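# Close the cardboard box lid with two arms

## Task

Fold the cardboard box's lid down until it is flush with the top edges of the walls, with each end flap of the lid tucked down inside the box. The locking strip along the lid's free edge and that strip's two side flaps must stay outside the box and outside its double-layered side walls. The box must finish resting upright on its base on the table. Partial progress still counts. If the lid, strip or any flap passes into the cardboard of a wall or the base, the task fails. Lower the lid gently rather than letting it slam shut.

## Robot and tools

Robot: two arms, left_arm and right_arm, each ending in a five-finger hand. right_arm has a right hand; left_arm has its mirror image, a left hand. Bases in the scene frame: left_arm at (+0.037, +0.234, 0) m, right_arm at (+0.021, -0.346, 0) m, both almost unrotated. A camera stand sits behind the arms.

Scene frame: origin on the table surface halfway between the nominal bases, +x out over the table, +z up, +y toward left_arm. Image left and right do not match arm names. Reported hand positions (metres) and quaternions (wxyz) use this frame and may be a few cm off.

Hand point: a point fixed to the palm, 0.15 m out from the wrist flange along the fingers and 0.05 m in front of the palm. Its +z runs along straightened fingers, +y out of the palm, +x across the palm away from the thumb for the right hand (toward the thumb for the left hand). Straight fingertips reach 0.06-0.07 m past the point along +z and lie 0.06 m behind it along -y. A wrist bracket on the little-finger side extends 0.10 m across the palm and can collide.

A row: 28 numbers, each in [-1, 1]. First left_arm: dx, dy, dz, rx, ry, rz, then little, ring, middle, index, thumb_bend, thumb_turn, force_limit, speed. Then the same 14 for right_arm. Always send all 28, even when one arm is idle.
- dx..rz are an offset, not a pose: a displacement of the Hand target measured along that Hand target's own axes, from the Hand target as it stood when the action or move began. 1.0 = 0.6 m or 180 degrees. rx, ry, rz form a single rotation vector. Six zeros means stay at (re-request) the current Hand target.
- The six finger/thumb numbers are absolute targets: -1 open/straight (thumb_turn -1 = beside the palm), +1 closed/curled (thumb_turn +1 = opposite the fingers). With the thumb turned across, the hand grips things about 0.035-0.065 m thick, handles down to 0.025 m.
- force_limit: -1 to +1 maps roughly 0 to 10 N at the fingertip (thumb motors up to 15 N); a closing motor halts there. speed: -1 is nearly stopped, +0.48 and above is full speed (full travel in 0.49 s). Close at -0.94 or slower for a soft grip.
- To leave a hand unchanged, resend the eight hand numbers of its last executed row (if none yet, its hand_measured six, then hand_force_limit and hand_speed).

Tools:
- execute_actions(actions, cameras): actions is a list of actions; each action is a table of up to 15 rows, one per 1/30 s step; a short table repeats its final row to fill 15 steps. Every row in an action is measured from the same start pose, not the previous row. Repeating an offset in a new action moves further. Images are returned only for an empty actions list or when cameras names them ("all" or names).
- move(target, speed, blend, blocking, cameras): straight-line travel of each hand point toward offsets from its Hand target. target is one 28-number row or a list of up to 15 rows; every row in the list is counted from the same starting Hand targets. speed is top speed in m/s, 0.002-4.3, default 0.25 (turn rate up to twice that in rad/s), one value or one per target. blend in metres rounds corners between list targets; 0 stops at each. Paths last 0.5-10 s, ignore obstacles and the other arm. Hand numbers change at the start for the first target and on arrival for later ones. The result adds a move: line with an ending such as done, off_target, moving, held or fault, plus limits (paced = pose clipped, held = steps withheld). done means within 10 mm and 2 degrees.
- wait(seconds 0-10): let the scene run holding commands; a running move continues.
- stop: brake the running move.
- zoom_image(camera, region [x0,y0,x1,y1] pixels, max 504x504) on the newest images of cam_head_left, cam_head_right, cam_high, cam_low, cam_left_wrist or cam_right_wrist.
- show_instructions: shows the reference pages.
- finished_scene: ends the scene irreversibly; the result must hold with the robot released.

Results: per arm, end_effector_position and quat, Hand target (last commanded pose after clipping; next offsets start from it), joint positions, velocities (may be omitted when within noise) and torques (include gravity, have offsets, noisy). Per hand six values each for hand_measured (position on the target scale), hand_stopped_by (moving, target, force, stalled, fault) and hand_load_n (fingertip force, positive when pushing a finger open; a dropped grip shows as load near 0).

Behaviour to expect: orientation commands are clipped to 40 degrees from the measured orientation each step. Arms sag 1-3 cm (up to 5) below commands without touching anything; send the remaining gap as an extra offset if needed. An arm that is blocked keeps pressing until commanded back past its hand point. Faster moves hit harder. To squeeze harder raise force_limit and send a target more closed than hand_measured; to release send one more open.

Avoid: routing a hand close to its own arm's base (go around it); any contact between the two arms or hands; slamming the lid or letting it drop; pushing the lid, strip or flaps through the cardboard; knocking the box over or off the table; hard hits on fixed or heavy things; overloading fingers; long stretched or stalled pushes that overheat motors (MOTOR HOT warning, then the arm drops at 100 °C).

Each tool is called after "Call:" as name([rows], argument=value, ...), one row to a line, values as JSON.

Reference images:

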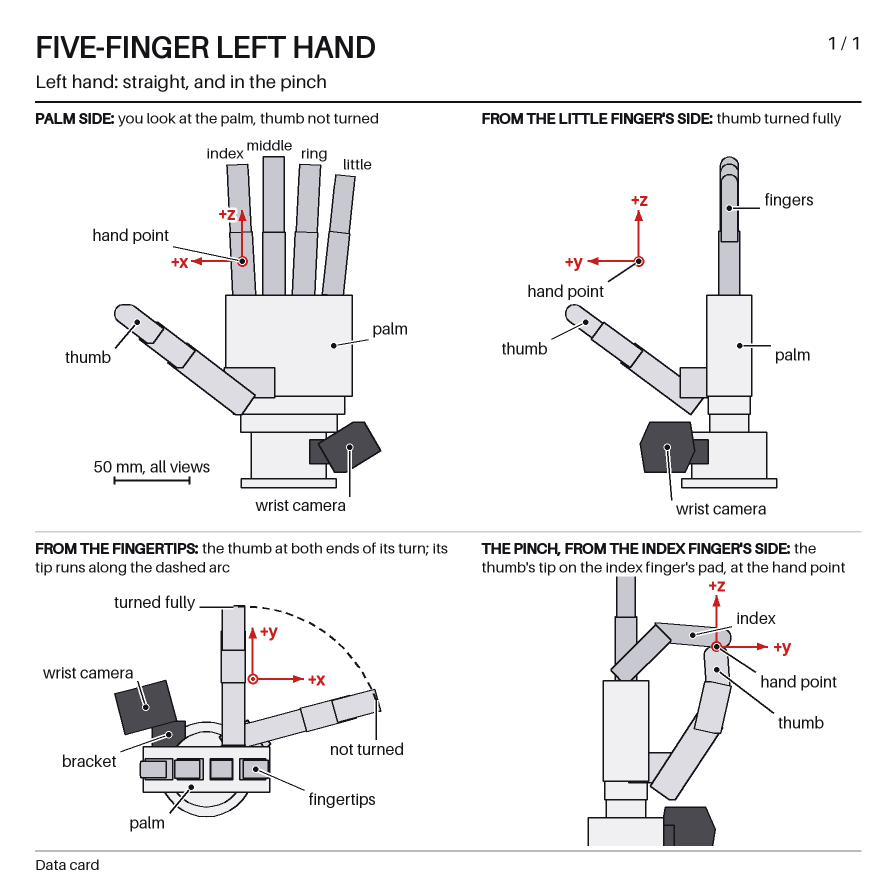

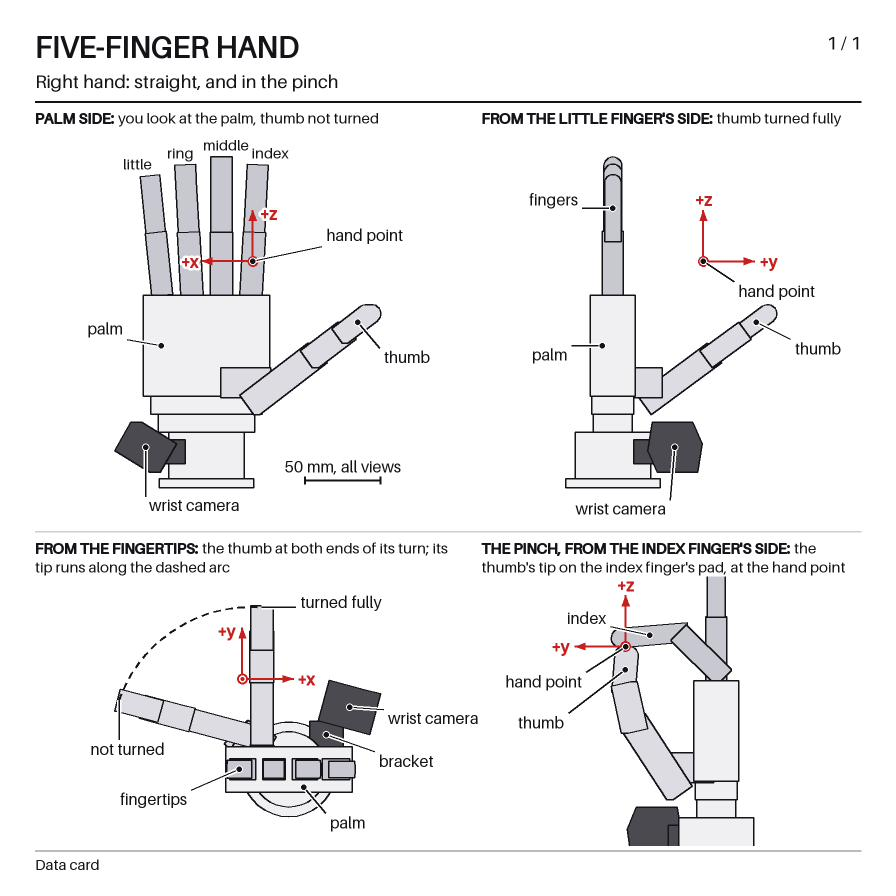

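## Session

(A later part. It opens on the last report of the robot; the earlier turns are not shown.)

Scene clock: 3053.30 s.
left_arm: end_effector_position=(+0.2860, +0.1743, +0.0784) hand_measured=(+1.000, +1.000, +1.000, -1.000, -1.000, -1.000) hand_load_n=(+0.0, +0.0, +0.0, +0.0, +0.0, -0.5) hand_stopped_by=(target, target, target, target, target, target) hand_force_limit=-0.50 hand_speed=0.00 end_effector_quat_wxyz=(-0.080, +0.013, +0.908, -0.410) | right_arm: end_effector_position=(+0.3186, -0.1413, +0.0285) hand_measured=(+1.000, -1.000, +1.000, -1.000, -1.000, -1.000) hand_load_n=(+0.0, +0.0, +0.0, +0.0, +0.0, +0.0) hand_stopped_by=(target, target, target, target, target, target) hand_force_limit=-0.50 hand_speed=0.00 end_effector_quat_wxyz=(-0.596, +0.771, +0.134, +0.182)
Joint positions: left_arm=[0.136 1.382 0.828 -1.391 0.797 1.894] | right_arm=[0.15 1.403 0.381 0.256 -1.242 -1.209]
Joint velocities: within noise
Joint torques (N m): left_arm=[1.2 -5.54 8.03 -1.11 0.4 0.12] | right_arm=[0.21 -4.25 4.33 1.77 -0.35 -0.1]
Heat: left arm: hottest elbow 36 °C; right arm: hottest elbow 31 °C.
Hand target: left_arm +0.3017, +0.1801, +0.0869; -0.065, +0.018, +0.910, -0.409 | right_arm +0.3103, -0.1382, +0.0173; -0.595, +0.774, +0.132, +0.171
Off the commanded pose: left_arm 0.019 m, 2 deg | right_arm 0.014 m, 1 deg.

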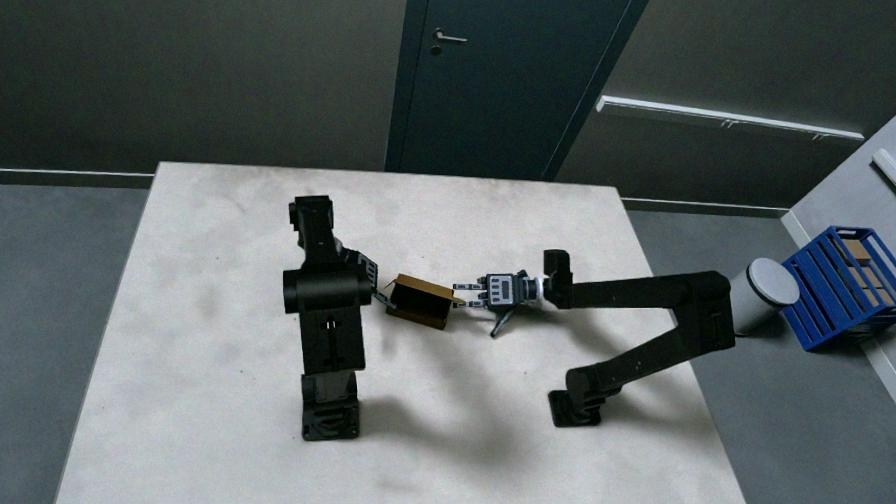

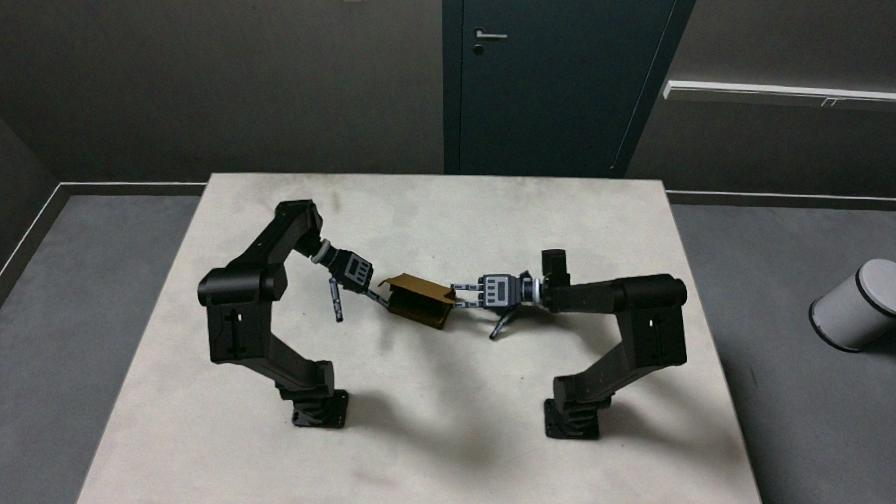

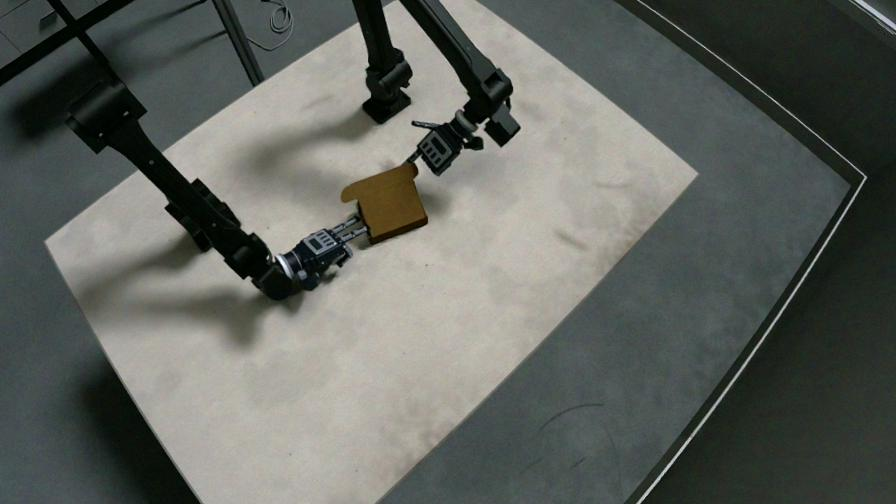

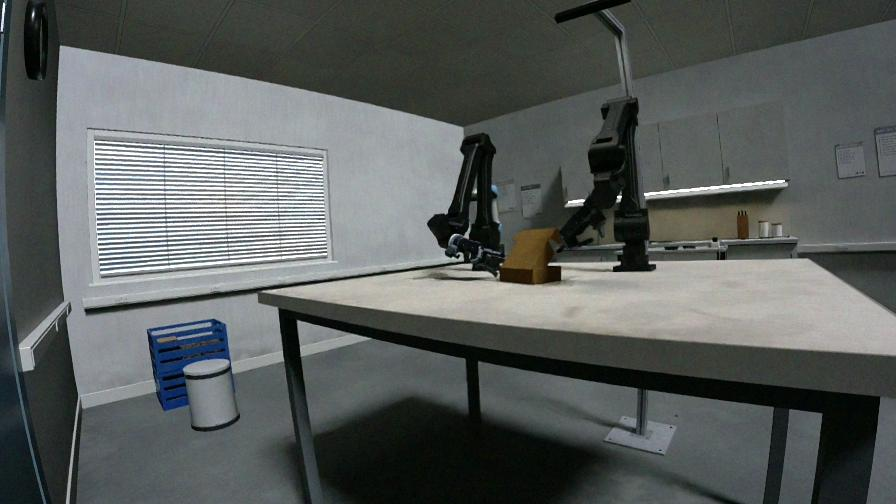

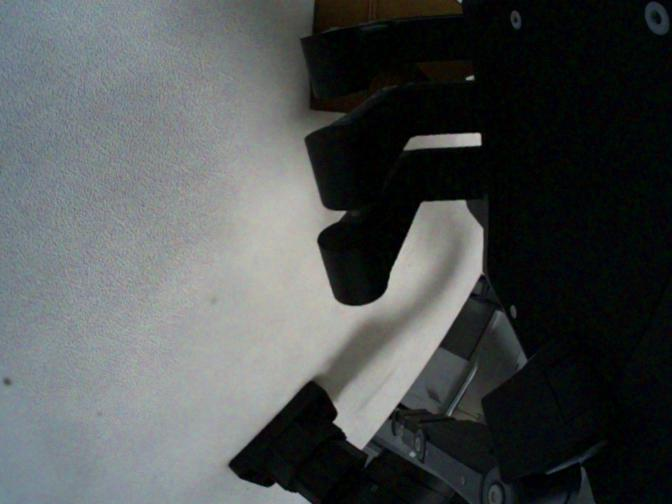

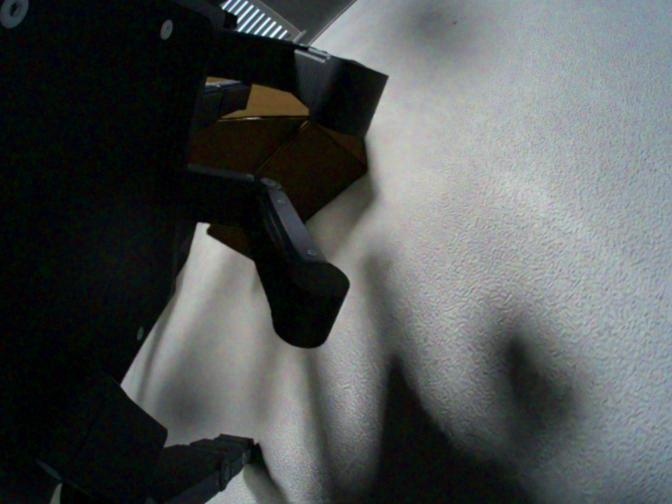

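Call:
move(target=[0,0,0,0,0,0,1,1,1,-1,-1,-1,-0.5,0,0.0181,0.0008,-0.0048,0,0,0,1,-1,1,-1,-1,-1,-0.5,0], speed=0.05, cameras=["cam_head_left","cam_head_right","cam_high","cam_low"])

Scene clock: 3302.77 s.
left_arm: end_effector_position=(+0.2860, +0.1743, +0.0784) hand_measured=(+1.000, +1.000, +1.000, -1.000, -1.000, -1.000) hand_load_n=(+0.0, +0.5, +0.0, +0.0, +0.0, +0.0) hand_stopped_by=(target, target, target, target, target, target) hand_force_limit=-0.50 hand_speed=0.00 end_effector_quat_wxyz=(-0.080, +0.013, +0.908, -0.410) | right_arm: end_effector_position=(+0.3165, -0.1411, +0.0272) hand_measured=(+1.000, -1.000, +1.000, -1.000, -1.000, -1.000) hand_load_n=(+0.0, +0.0, +0.0, +0.0, -1.5, +0.0) hand_stopped_by=(target, target, target, target, target, target) hand_force_limit=-0.50 hand_speed=0.00 end_effector_quat_wxyz=(-0.597, +0.772, +0.132, +0.175)
Joint positions: left_arm=[0.136 1.382 0.828 -1.391 0.797 1.894] | right_arm=[0.15 1.407 0.385 0.233 -1.248 -1.216]
Joint torques (N m): left_arm=[1.44 -5.95 8.01 -1.07 0.4 0.14] | right_arm=[-0.79 -4.37 6.63 0.66 -0.51 -0.29]
Heat: left arm: hottest elbow 37 °C; right arm: hottest elbow 31 °C.
Hand target: left_arm +0.3017, +0.1801, +0.0869; -0.065, +0.018, +0.910, -0.409 | right_arm +0.3201, -0.1412, +0.0221; -0.595, +0.774, +0.132, +0.171
Off the commanded pose: left_arm 0.019 m, 2 deg | right_arm 0.006 m, 1 deg.
move: off_target (left_arm)
Images, in order (width x height): cam_head_left 896x504, cam_head_right 896x504, cam_high 896x504, cam_low 896x504.

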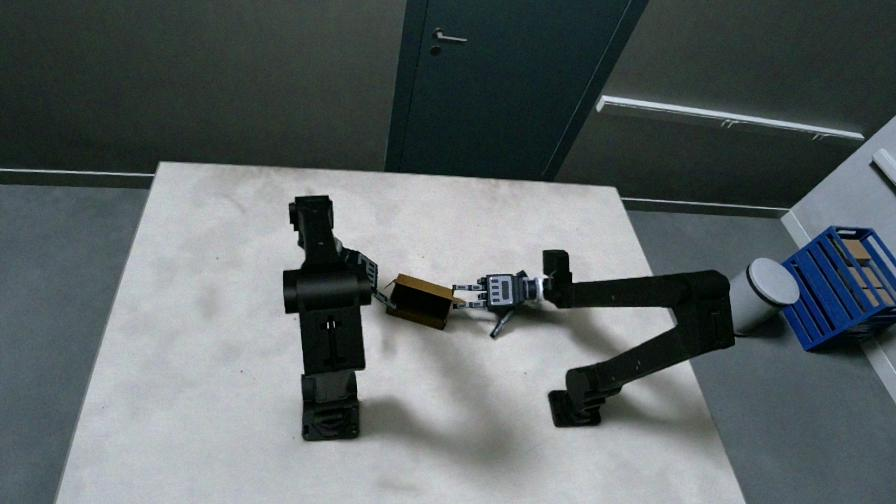

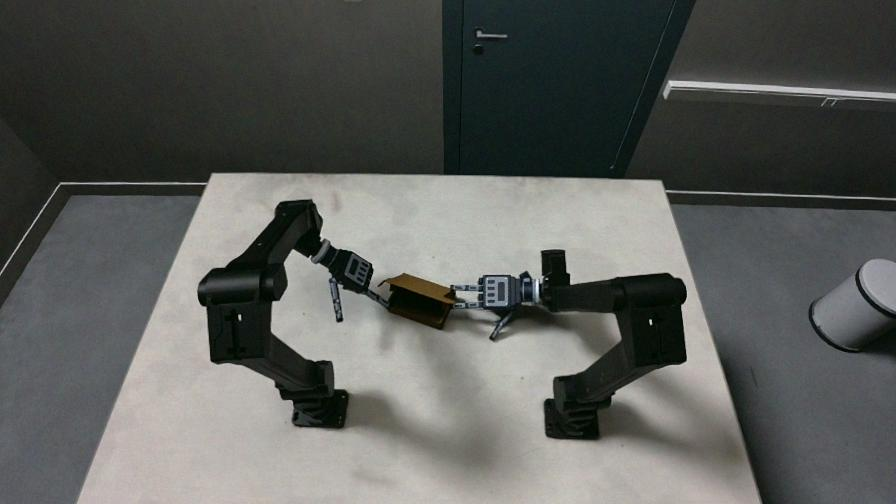

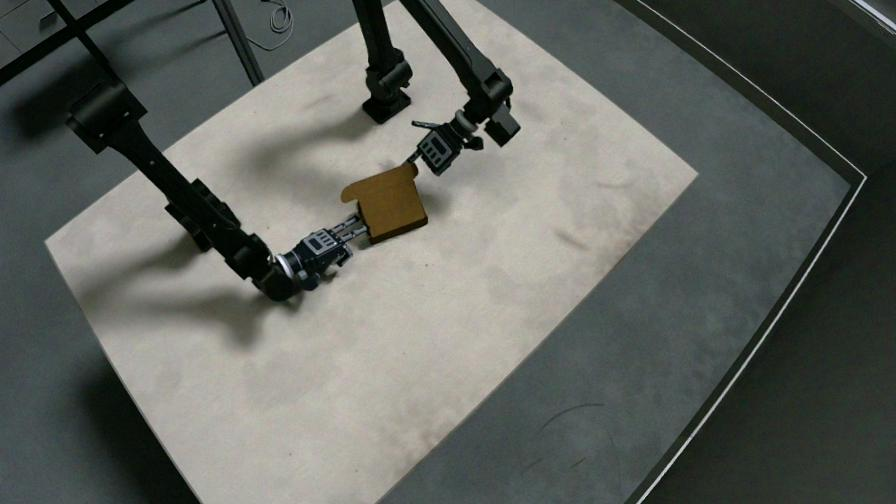

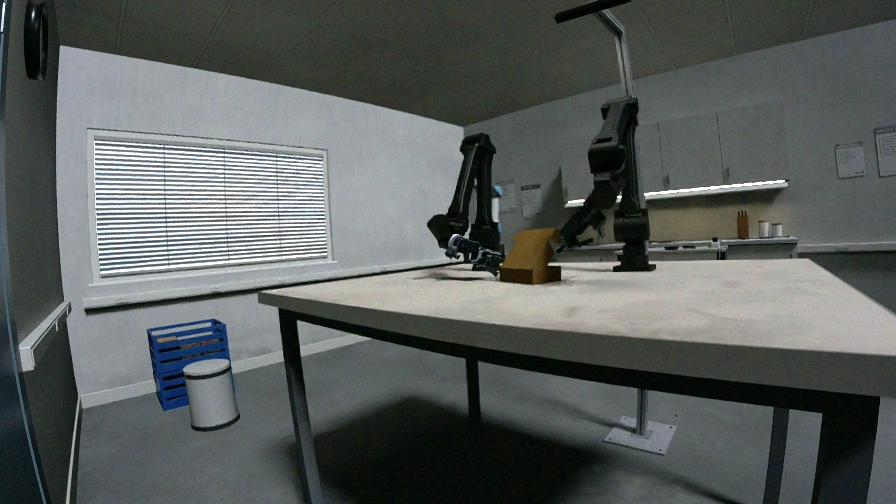

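Call:
move(target=[0,0,0,0,0,0,1,1,1,-1,-1,-1,-0.5,0,0.0226,0.0068,0.0025,0,0,0,1,-1,1,-1,-1,-1,-0.5,0], speed=0.05, cameras=["cam_head_left","cam_head_right","cam_high","cam_low"])

Call:
zoom_image(camera="cam_head_left", region=[370, 260, 470, 335])

Call:
zoom_image(camera="cam_high", region=[320, 140, 460, 260])

Call:
zoom_image(camera="cam_low", region=[470, 210, 590, 300])

Scene clock: 3317.80 s.
left_arm: end_effector_position=(+0.2860, +0.1743, +0.0784) hand_measured=(+1.000, +1.000, +1.000, -1.000, -1.000, -1.000) hand_load_n=(+0.0, +0.0, +0.0, -0.5, +0.0, +0.0) hand_stopped_by=(target, target, target, target, target, target) hand_force_limit=-0.50 hand_speed=0.00 end_effector_quat_wxyz=(-0.080, +0.013, +0.908, -0.410) | right_arm: end_effector_position=(+0.3185, -0.1399, +0.0244) hand_measured=(+1.000, -1.000, +1.000, -1.000, -1.000, -1.000) hand_load_n=(+0.0, +0.0, +0.0, +0.0, +0.0, +0.0) hand_stopped_by=(target, target, target, target, target, target) hand_force_limit=-0.50 hand_speed=0.00 end_effector_quat_wxyz=(-0.601, +0.773, +0.123, +0.159)
Joint positions: left_arm=[0.136 1.382 0.828 -1.391 0.797 1.894] | right_arm=[0.15 1.433 0.409 0.199 -1.257 -1.216]
Joint torques (N m): left_arm=[1.79 -5.25 7.99 -1.13 0.4 0.16] | right_arm=[-1.2 -4.72 7.98 0.92 -0.3 -0.39]
Heat: left arm: hottest elbow 37 °C; right arm: hottest elbow 31 °C.
Hand target: left_arm +0.3017, +0.1801, +0.0869; -0.065, +0.018, +0.910, -0.409 | right_arm +0.3343, -0.1407, +0.0240; -0.595, +0.774, +0.132, +0.171
Off the commanded pose: left_arm 0.019 m, 2 deg | right_arm 0.016 m, 2 deg.
move: off_target (left_arm, right_arm)
Images, in order (width x height): cam_head_left 896x504, cam_head_right 896x504, cam_high 896x504, cam_low 896x504.

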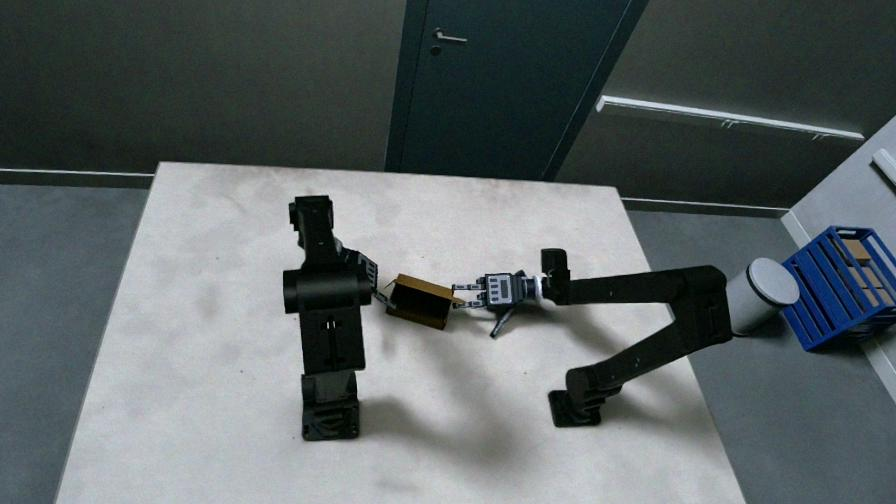

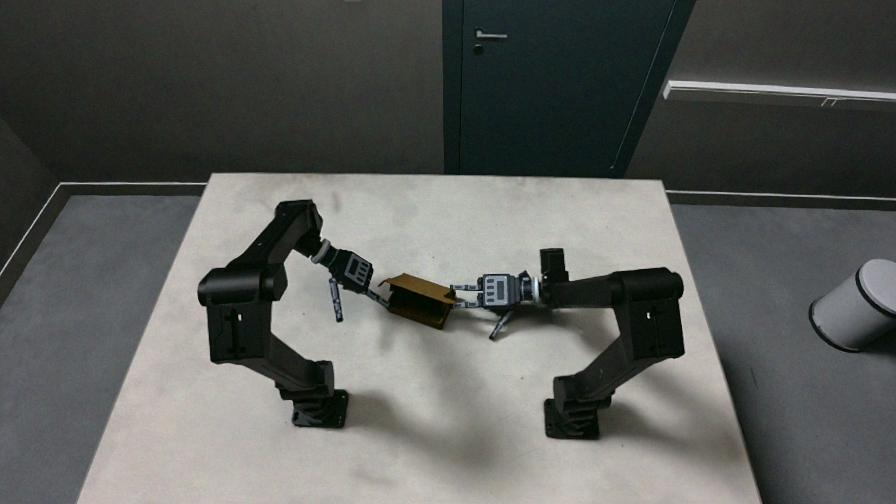

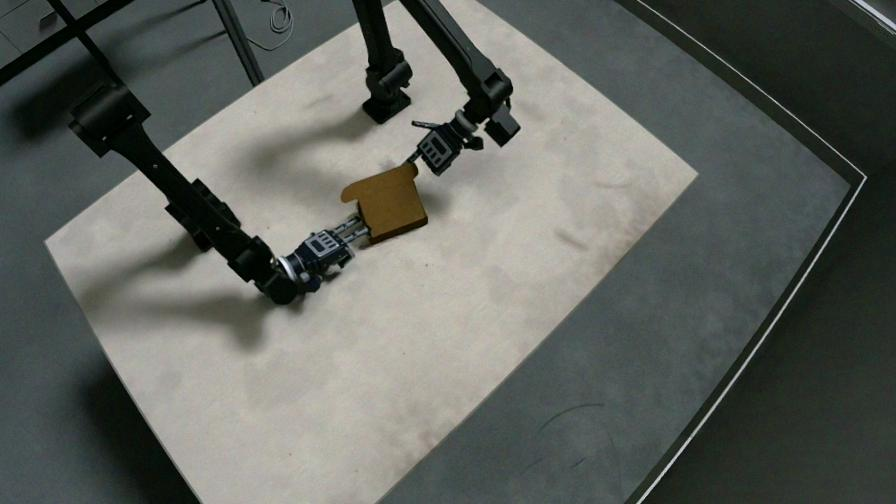

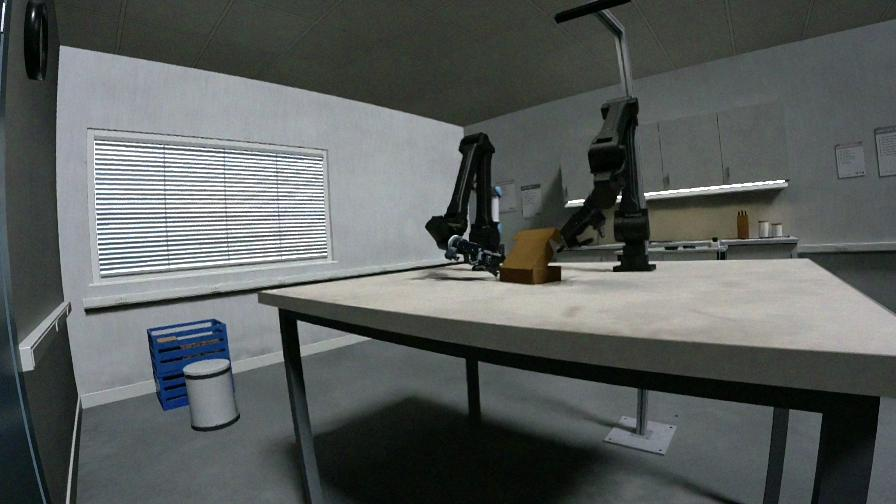

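Scaled by 5.040 from the camera's 896x504 image, which has a finer 1280x720 frame.

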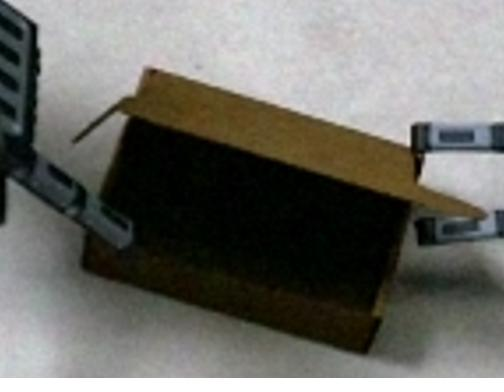

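Scaled by 3.600 from the camera's 896x504 image, which has a finer 1280x720 frame.

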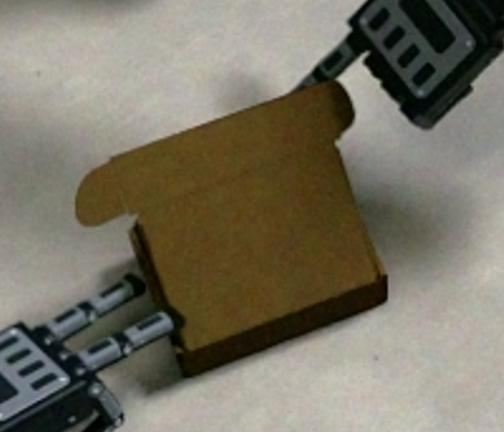

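Scaled by 4.200 from the camera's 896x504 image, which has a finer 1280x720 frame.

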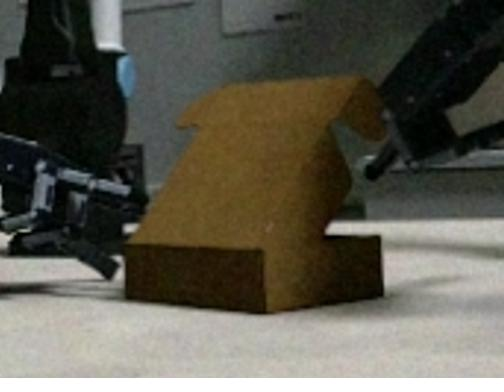

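Call:
move(target=[0,0,0,0,0,0,1,1,1,-1,-1,-1,-0.5,0,-0.0015,0.0098,-0.0532,0,0,0,1,-1,1,-1,-1,-1,-0.5,0], speed=0.06, cameras=["cam_head_left","cam_head_right","cam_high","cam_low"])

Call:
zoom_image(camera="cam_head_left", region=[370, 260, 470, 335])

Call:
zoom_image(camera="cam_high", region=[320, 140, 460, 260])

Call:
zoom_image(camera="cam_low", region=[470, 210, 590, 300])

Scene clock: 3330.30 s.
left_arm: end_effector_position=(+0.2860, +0.1743, +0.0784) hand_measured=(+1.000, +1.000, +1.000, -1.000, -1.000, -1.000) hand_load_n=(+0.5, +0.0, +0.0, +0.0, +0.0, -0.5) hand_stopped_by=(target, target, target, target, target, target) hand_force_limit=-0.50 hand_speed=0.00 end_effector_quat_wxyz=(-0.080, +0.013, +0.908, -0.410) | right_arm: end_effector_position=(+0.3152, -0.1680, +0.0222) hand_measured=(+1.000, -1.000, +1.000, -1.000, -1.000, -1.000) hand_load_n=(+0.0, +0.0, +0.0, -0.5, -1.0, +0.5) hand_stopped_by=(target, target, target, target, target, target) hand_force_limit=-0.50 hand_speed=0.00 end_effector_quat_wxyz=(-0.603, +0.774, +0.118, +0.151)
Joint positions: left_arm=[0.136 1.382 0.828 -1.391 0.797 1.894] | right_arm=[0.05 1.433 0.458 -0.152 -1.318 -1.511]
Joint torques (N m): left_arm=[1.55 -5.42 8.02 -1.13 0.41 0.13] | right_arm=[-1.73 -6.53 7.73 0.54 -0.44 -0.44]
Heat: left arm: hottest elbow 37 °C; right arm: hottest elbow 32 °C.
Hand target: left_arm +0.3017, +0.1801, +0.0869; -0.065, +0.018, +0.910, -0.409 | right_arm +0.3322, -0.1731, +0.0258; -0.595, +0.774, +0.132, +0.171
Off the commanded pose: left_arm 0.019 m, 2 deg | right_arm 0.018 m, 3 deg.
move: off_target (left_arm, right_arm)
Images, in order (width x height): cam_head_left 896x504, cam_head_right 896x504, cam_high 896x504, cam_low 896x504.

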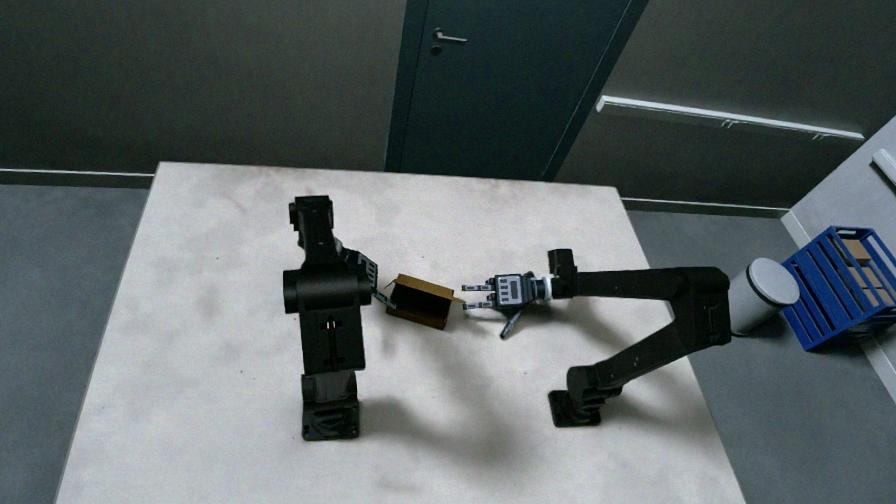

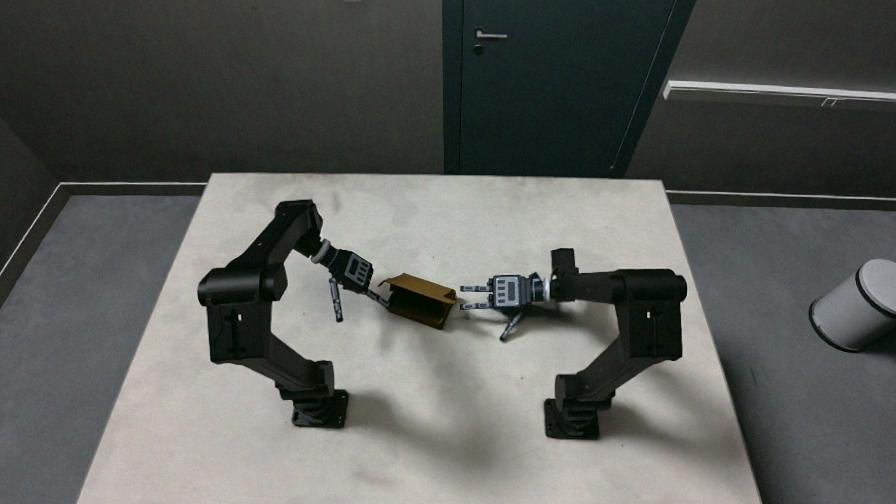

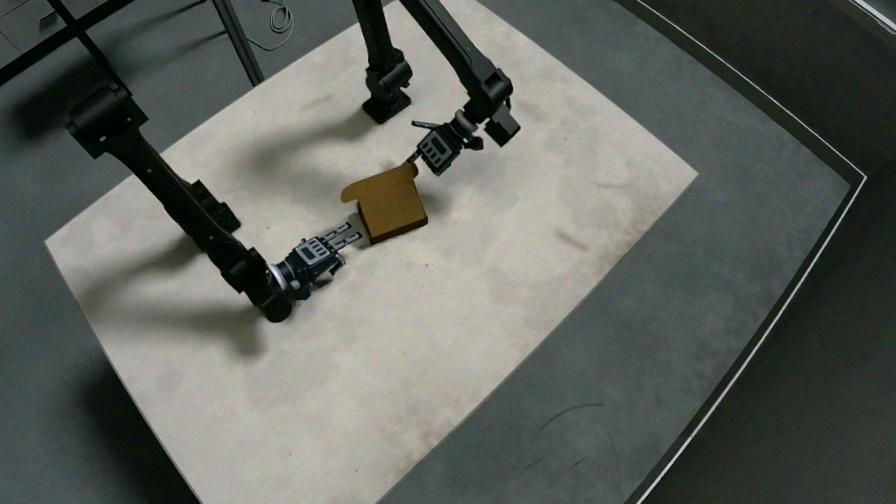

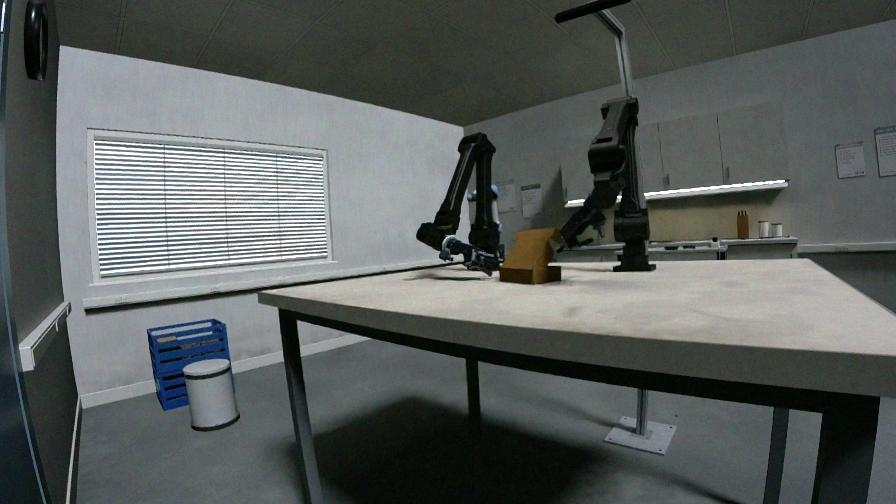

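Scaled by 5.040 from the camera's 896x504 image, which has a finer 1280x720 frame.

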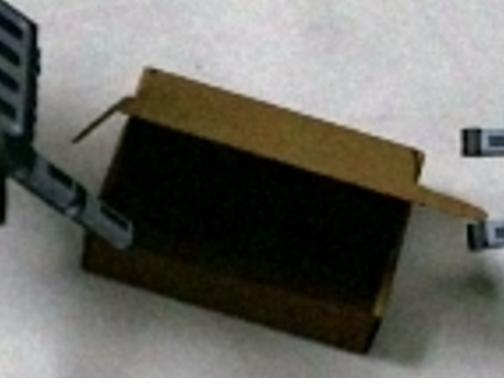

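Scaled by 3.600 from the camera's 896x504 image, which has a finer 1280x720 frame.

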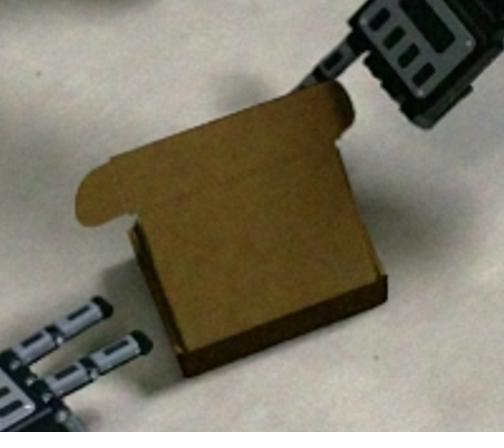

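Scaled by 4.200 from the camera's 896x504 image, which has a finer 1280x720 frame.

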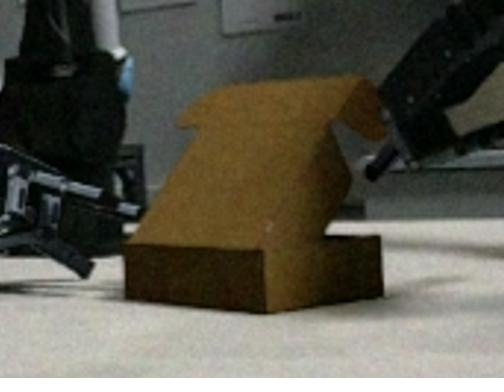

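Call:
zoom_image(camera="cam_high", region=[350, 195, 385, 250])

Call:
zoom_image(camera="cam_head_left", region=[435, 285, 470, 335])

Call:
zoom_image(camera="cam_head_right", region=[375, 262, 465, 337])

Scaled by 9.164 from the camera's 896x504 image, which has a finer 1280x720 frame.

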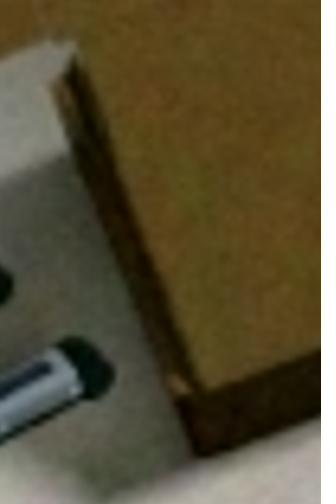

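Scaled by 10.080 from the camera's 896x504 image, which has a finer 1280x720 frame.

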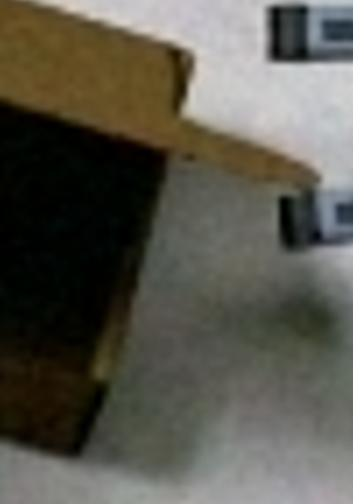

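Scaled by 5.600 from the camera's 896x504 image, which has a finer 1280x720 frame.

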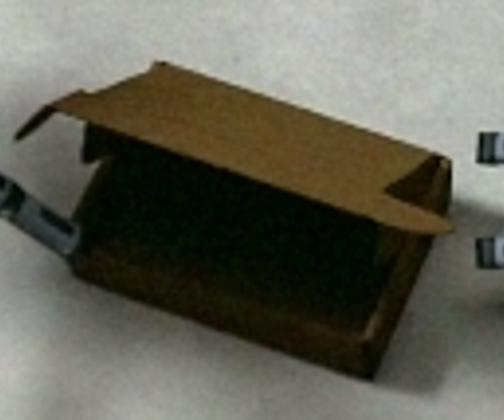

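Call:
execute_actions(actions=[], cameras=["cam_right_wrist","cam_left_wrist"])

Call:
zoom_image(camera="cam_right_wrist", region=[160, 60, 400, 260])

Scene clock: 3364.30 s.
left_arm: end_effector_position=(+0.2860, +0.1743, +0.0784) hand_measured=(+1.000, +1.000, +1.000, -1.000, -1.000, -1.000) hand_load_n=(+0.5, +0.0, +0.0, +0.0, +0.0, +0.0) hand_stopped_by=(target, target, target, target, target, target) hand_force_limit=-0.50 hand_speed=0.00 end_effector_quat_wxyz=(-0.080, +0.013, +0.908, -0.410) | right_arm: end_effector_position=(+0.3154, -0.1680, +0.0223) hand_measured=(+1.000, -1.000, +1.000, -1.000, -1.000, -1.000) hand_load_n=(+0.0, +0.0, +0.0, +0.0, -1.5, +0.5) hand_stopped_by=(target, target, target, target, target, target) hand_force_limit=-0.50 hand_speed=0.00 end_effector_quat_wxyz=(-0.603, +0.774, +0.118, +0.151)
Joint positions: left_arm=[0.136 1.382 0.828 -1.391 0.797 1.894] | right_arm=[0.05 1.433 0.458 -0.152 -1.318 -1.512]
Joint velocities: within noise
Joint torques (N m): left_arm=[1.61 -5.71 8.03 -1.01 0.43 0.13] | right_arm=[-1.79 -6.53 7.75 0.62 -0.43 -0.44]
Heat: left arm: hottest elbow 37 °C; right arm: hottest elbow 33 °C.
Hand target: left_arm +0.3017, +0.1801, +0.0869; -0.065, +0.018, +0.910, -0.409 | right_arm +0.3325, -0.1731, +0.0259; -0.595, +0.774, +0.132, +0.171
Off the commanded pose: left_arm 0.019 m, 2 deg | right_arm 0.018 m, 3 deg.
Images, in order (width x height): cam_left_wrist 672x504, cam_right_wrist 672x504.

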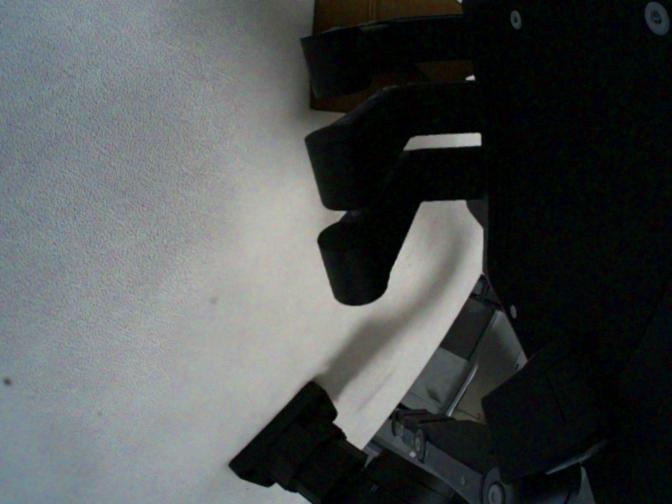

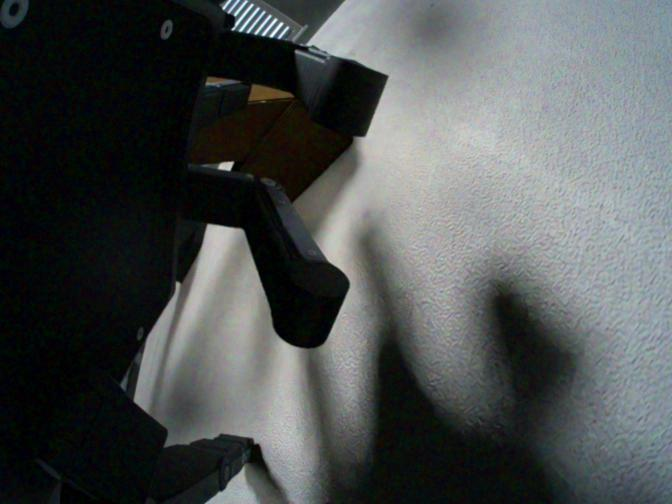

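Scaled by 2.100 from the camera's 672x504 image, which has a finer 960x720 frame.

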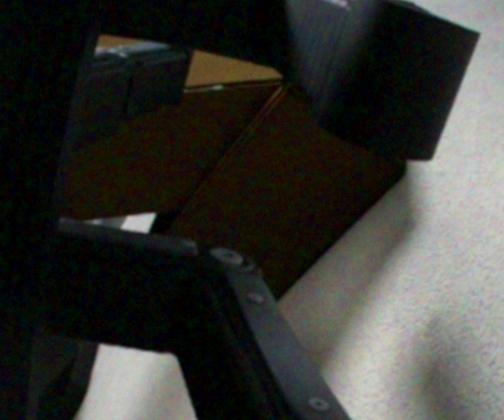

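Call:
execute_actions(actions=[], cameras=["all"])

Call:
zoom_image(camera="cam_head_left", region=[380, 270, 415, 320])

Call:
zoom_image(camera="cam_left_wrist", region=[300, 0, 480, 120])

Scene clock: 3397.23 s.
left_arm: end_effector_position=(+0.2860, +0.1743, +0.0784) hand_measured=(+1.000, +1.000, +1.000, -1.000, -1.000, -1.000) hand_load_n=(+0.0, +0.0, +0.0, +0.0, +0.0, -0.5) hand_stopped_by=(target, target, target, target, target, target) hand_force_limit=-0.50 hand_speed=0.00 end_effector_quat_wxyz=(-0.080, +0.013, +0.908, -0.410) | right_arm: end_effector_position=(+0.3154, -0.1680, +0.0223) hand_measured=(+1.000, -1.000, +1.000, -1.000, -1.000, -1.000) hand_load_n=(+0.0, +0.0, +0.0, +0.0, -1.5, +0.5) hand_stopped_by=(target, target, target, target, target, target) hand_force_limit=-0.50 hand_speed=0.00 end_effector_quat_wxyz=(-0.603, +0.774, +0.118, +0.151)
Joint positions: left_arm=[0.136 1.382 0.828 -1.391 0.797 1.894] | right_arm=[0.05 1.433 0.458 -0.152 -1.318 -1.512]
Joint velocities: within noise
Joint torques (N m): left_arm=[1.32 -5.71 7.97 -1.22 0.39 0.15] | right_arm=[-1.73 -6.42 7.73 0.61 -0.44 -0.43]
Heat: left arm: hottest elbow 37 °C; right arm: hottest elbow 34 °C.
Hand target: left_arm +0.3017, +0.1801, +0.0869; -0.065, +0.018, +0.910, -0.409 | right_arm +0.3325, -0.1731, +0.0259; -0.595, +0.774, +0.132, +0.171
Off the commanded pose: left_arm 0.019 m, 2 deg | right_arm 0.018 m, 3 deg.

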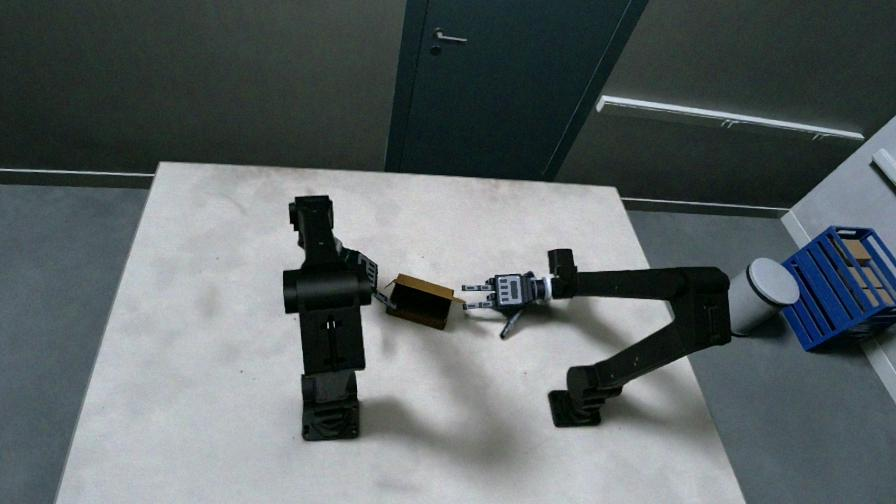

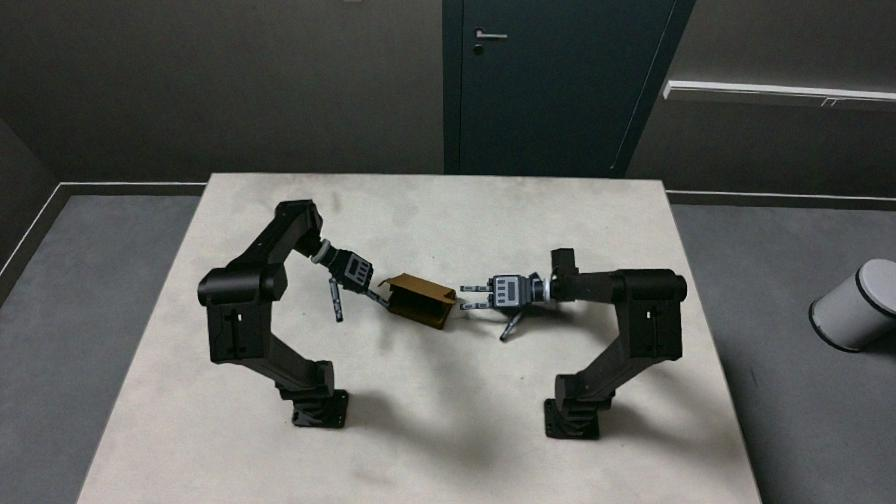

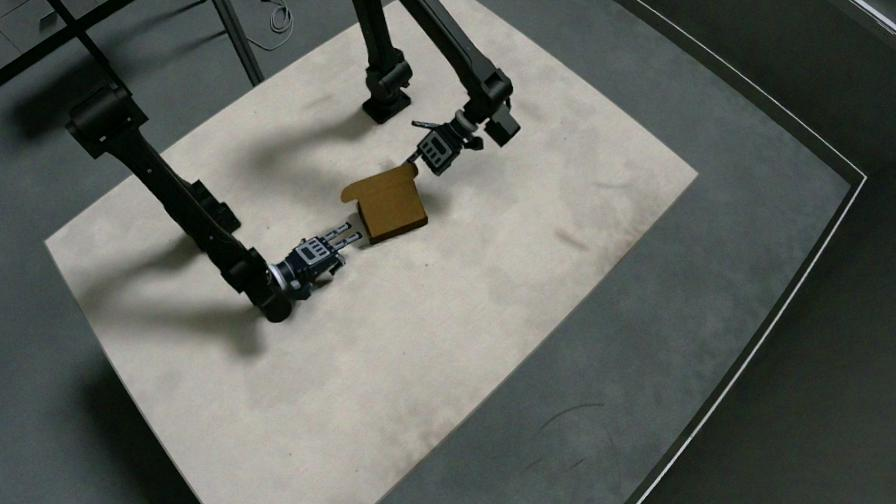

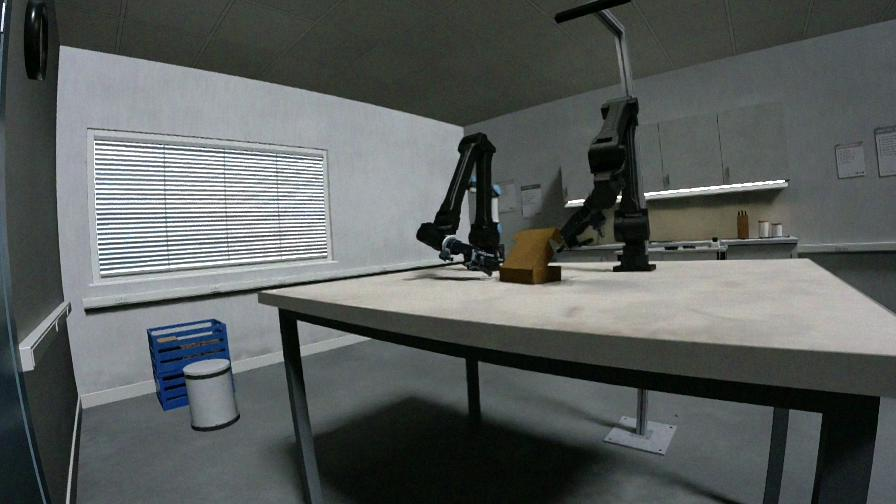

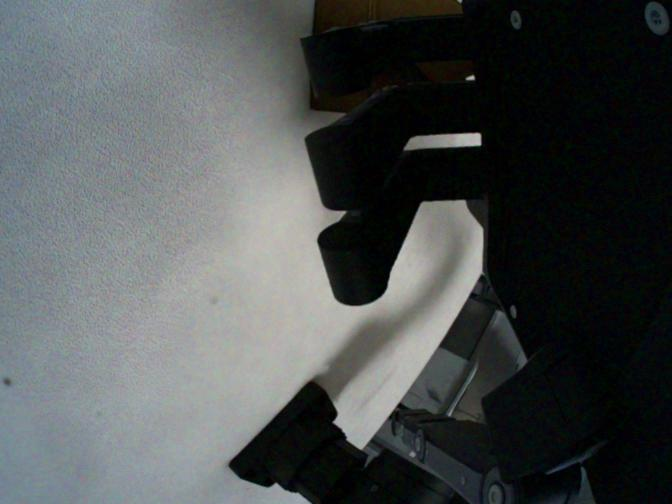

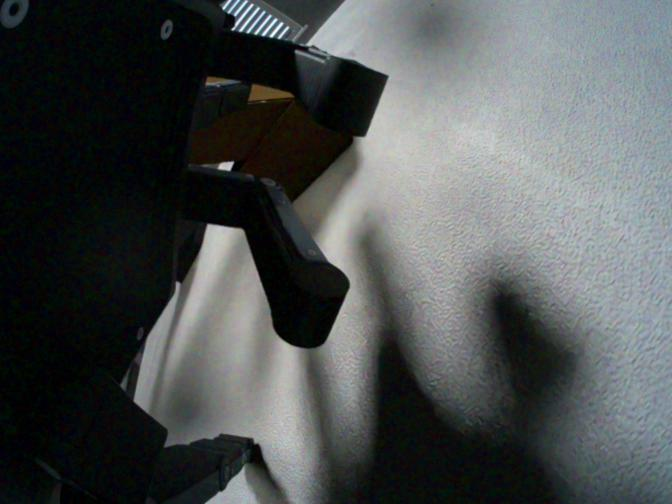

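Scaled by 10.080 from the camera's 896x504 image, which has a finer 1280x720 frame.

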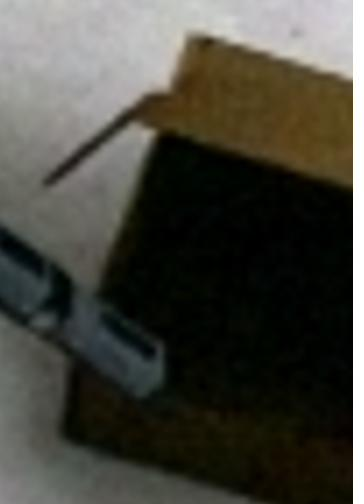

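Scaled by 2.800 from the camera's 672x504 image, which has a finer 960x720 frame.

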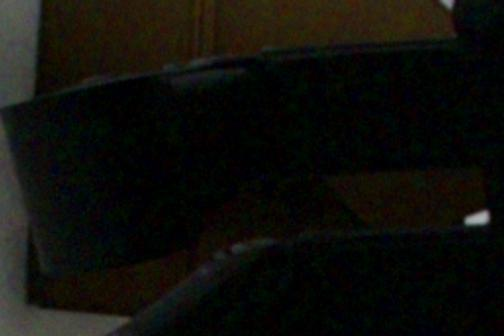

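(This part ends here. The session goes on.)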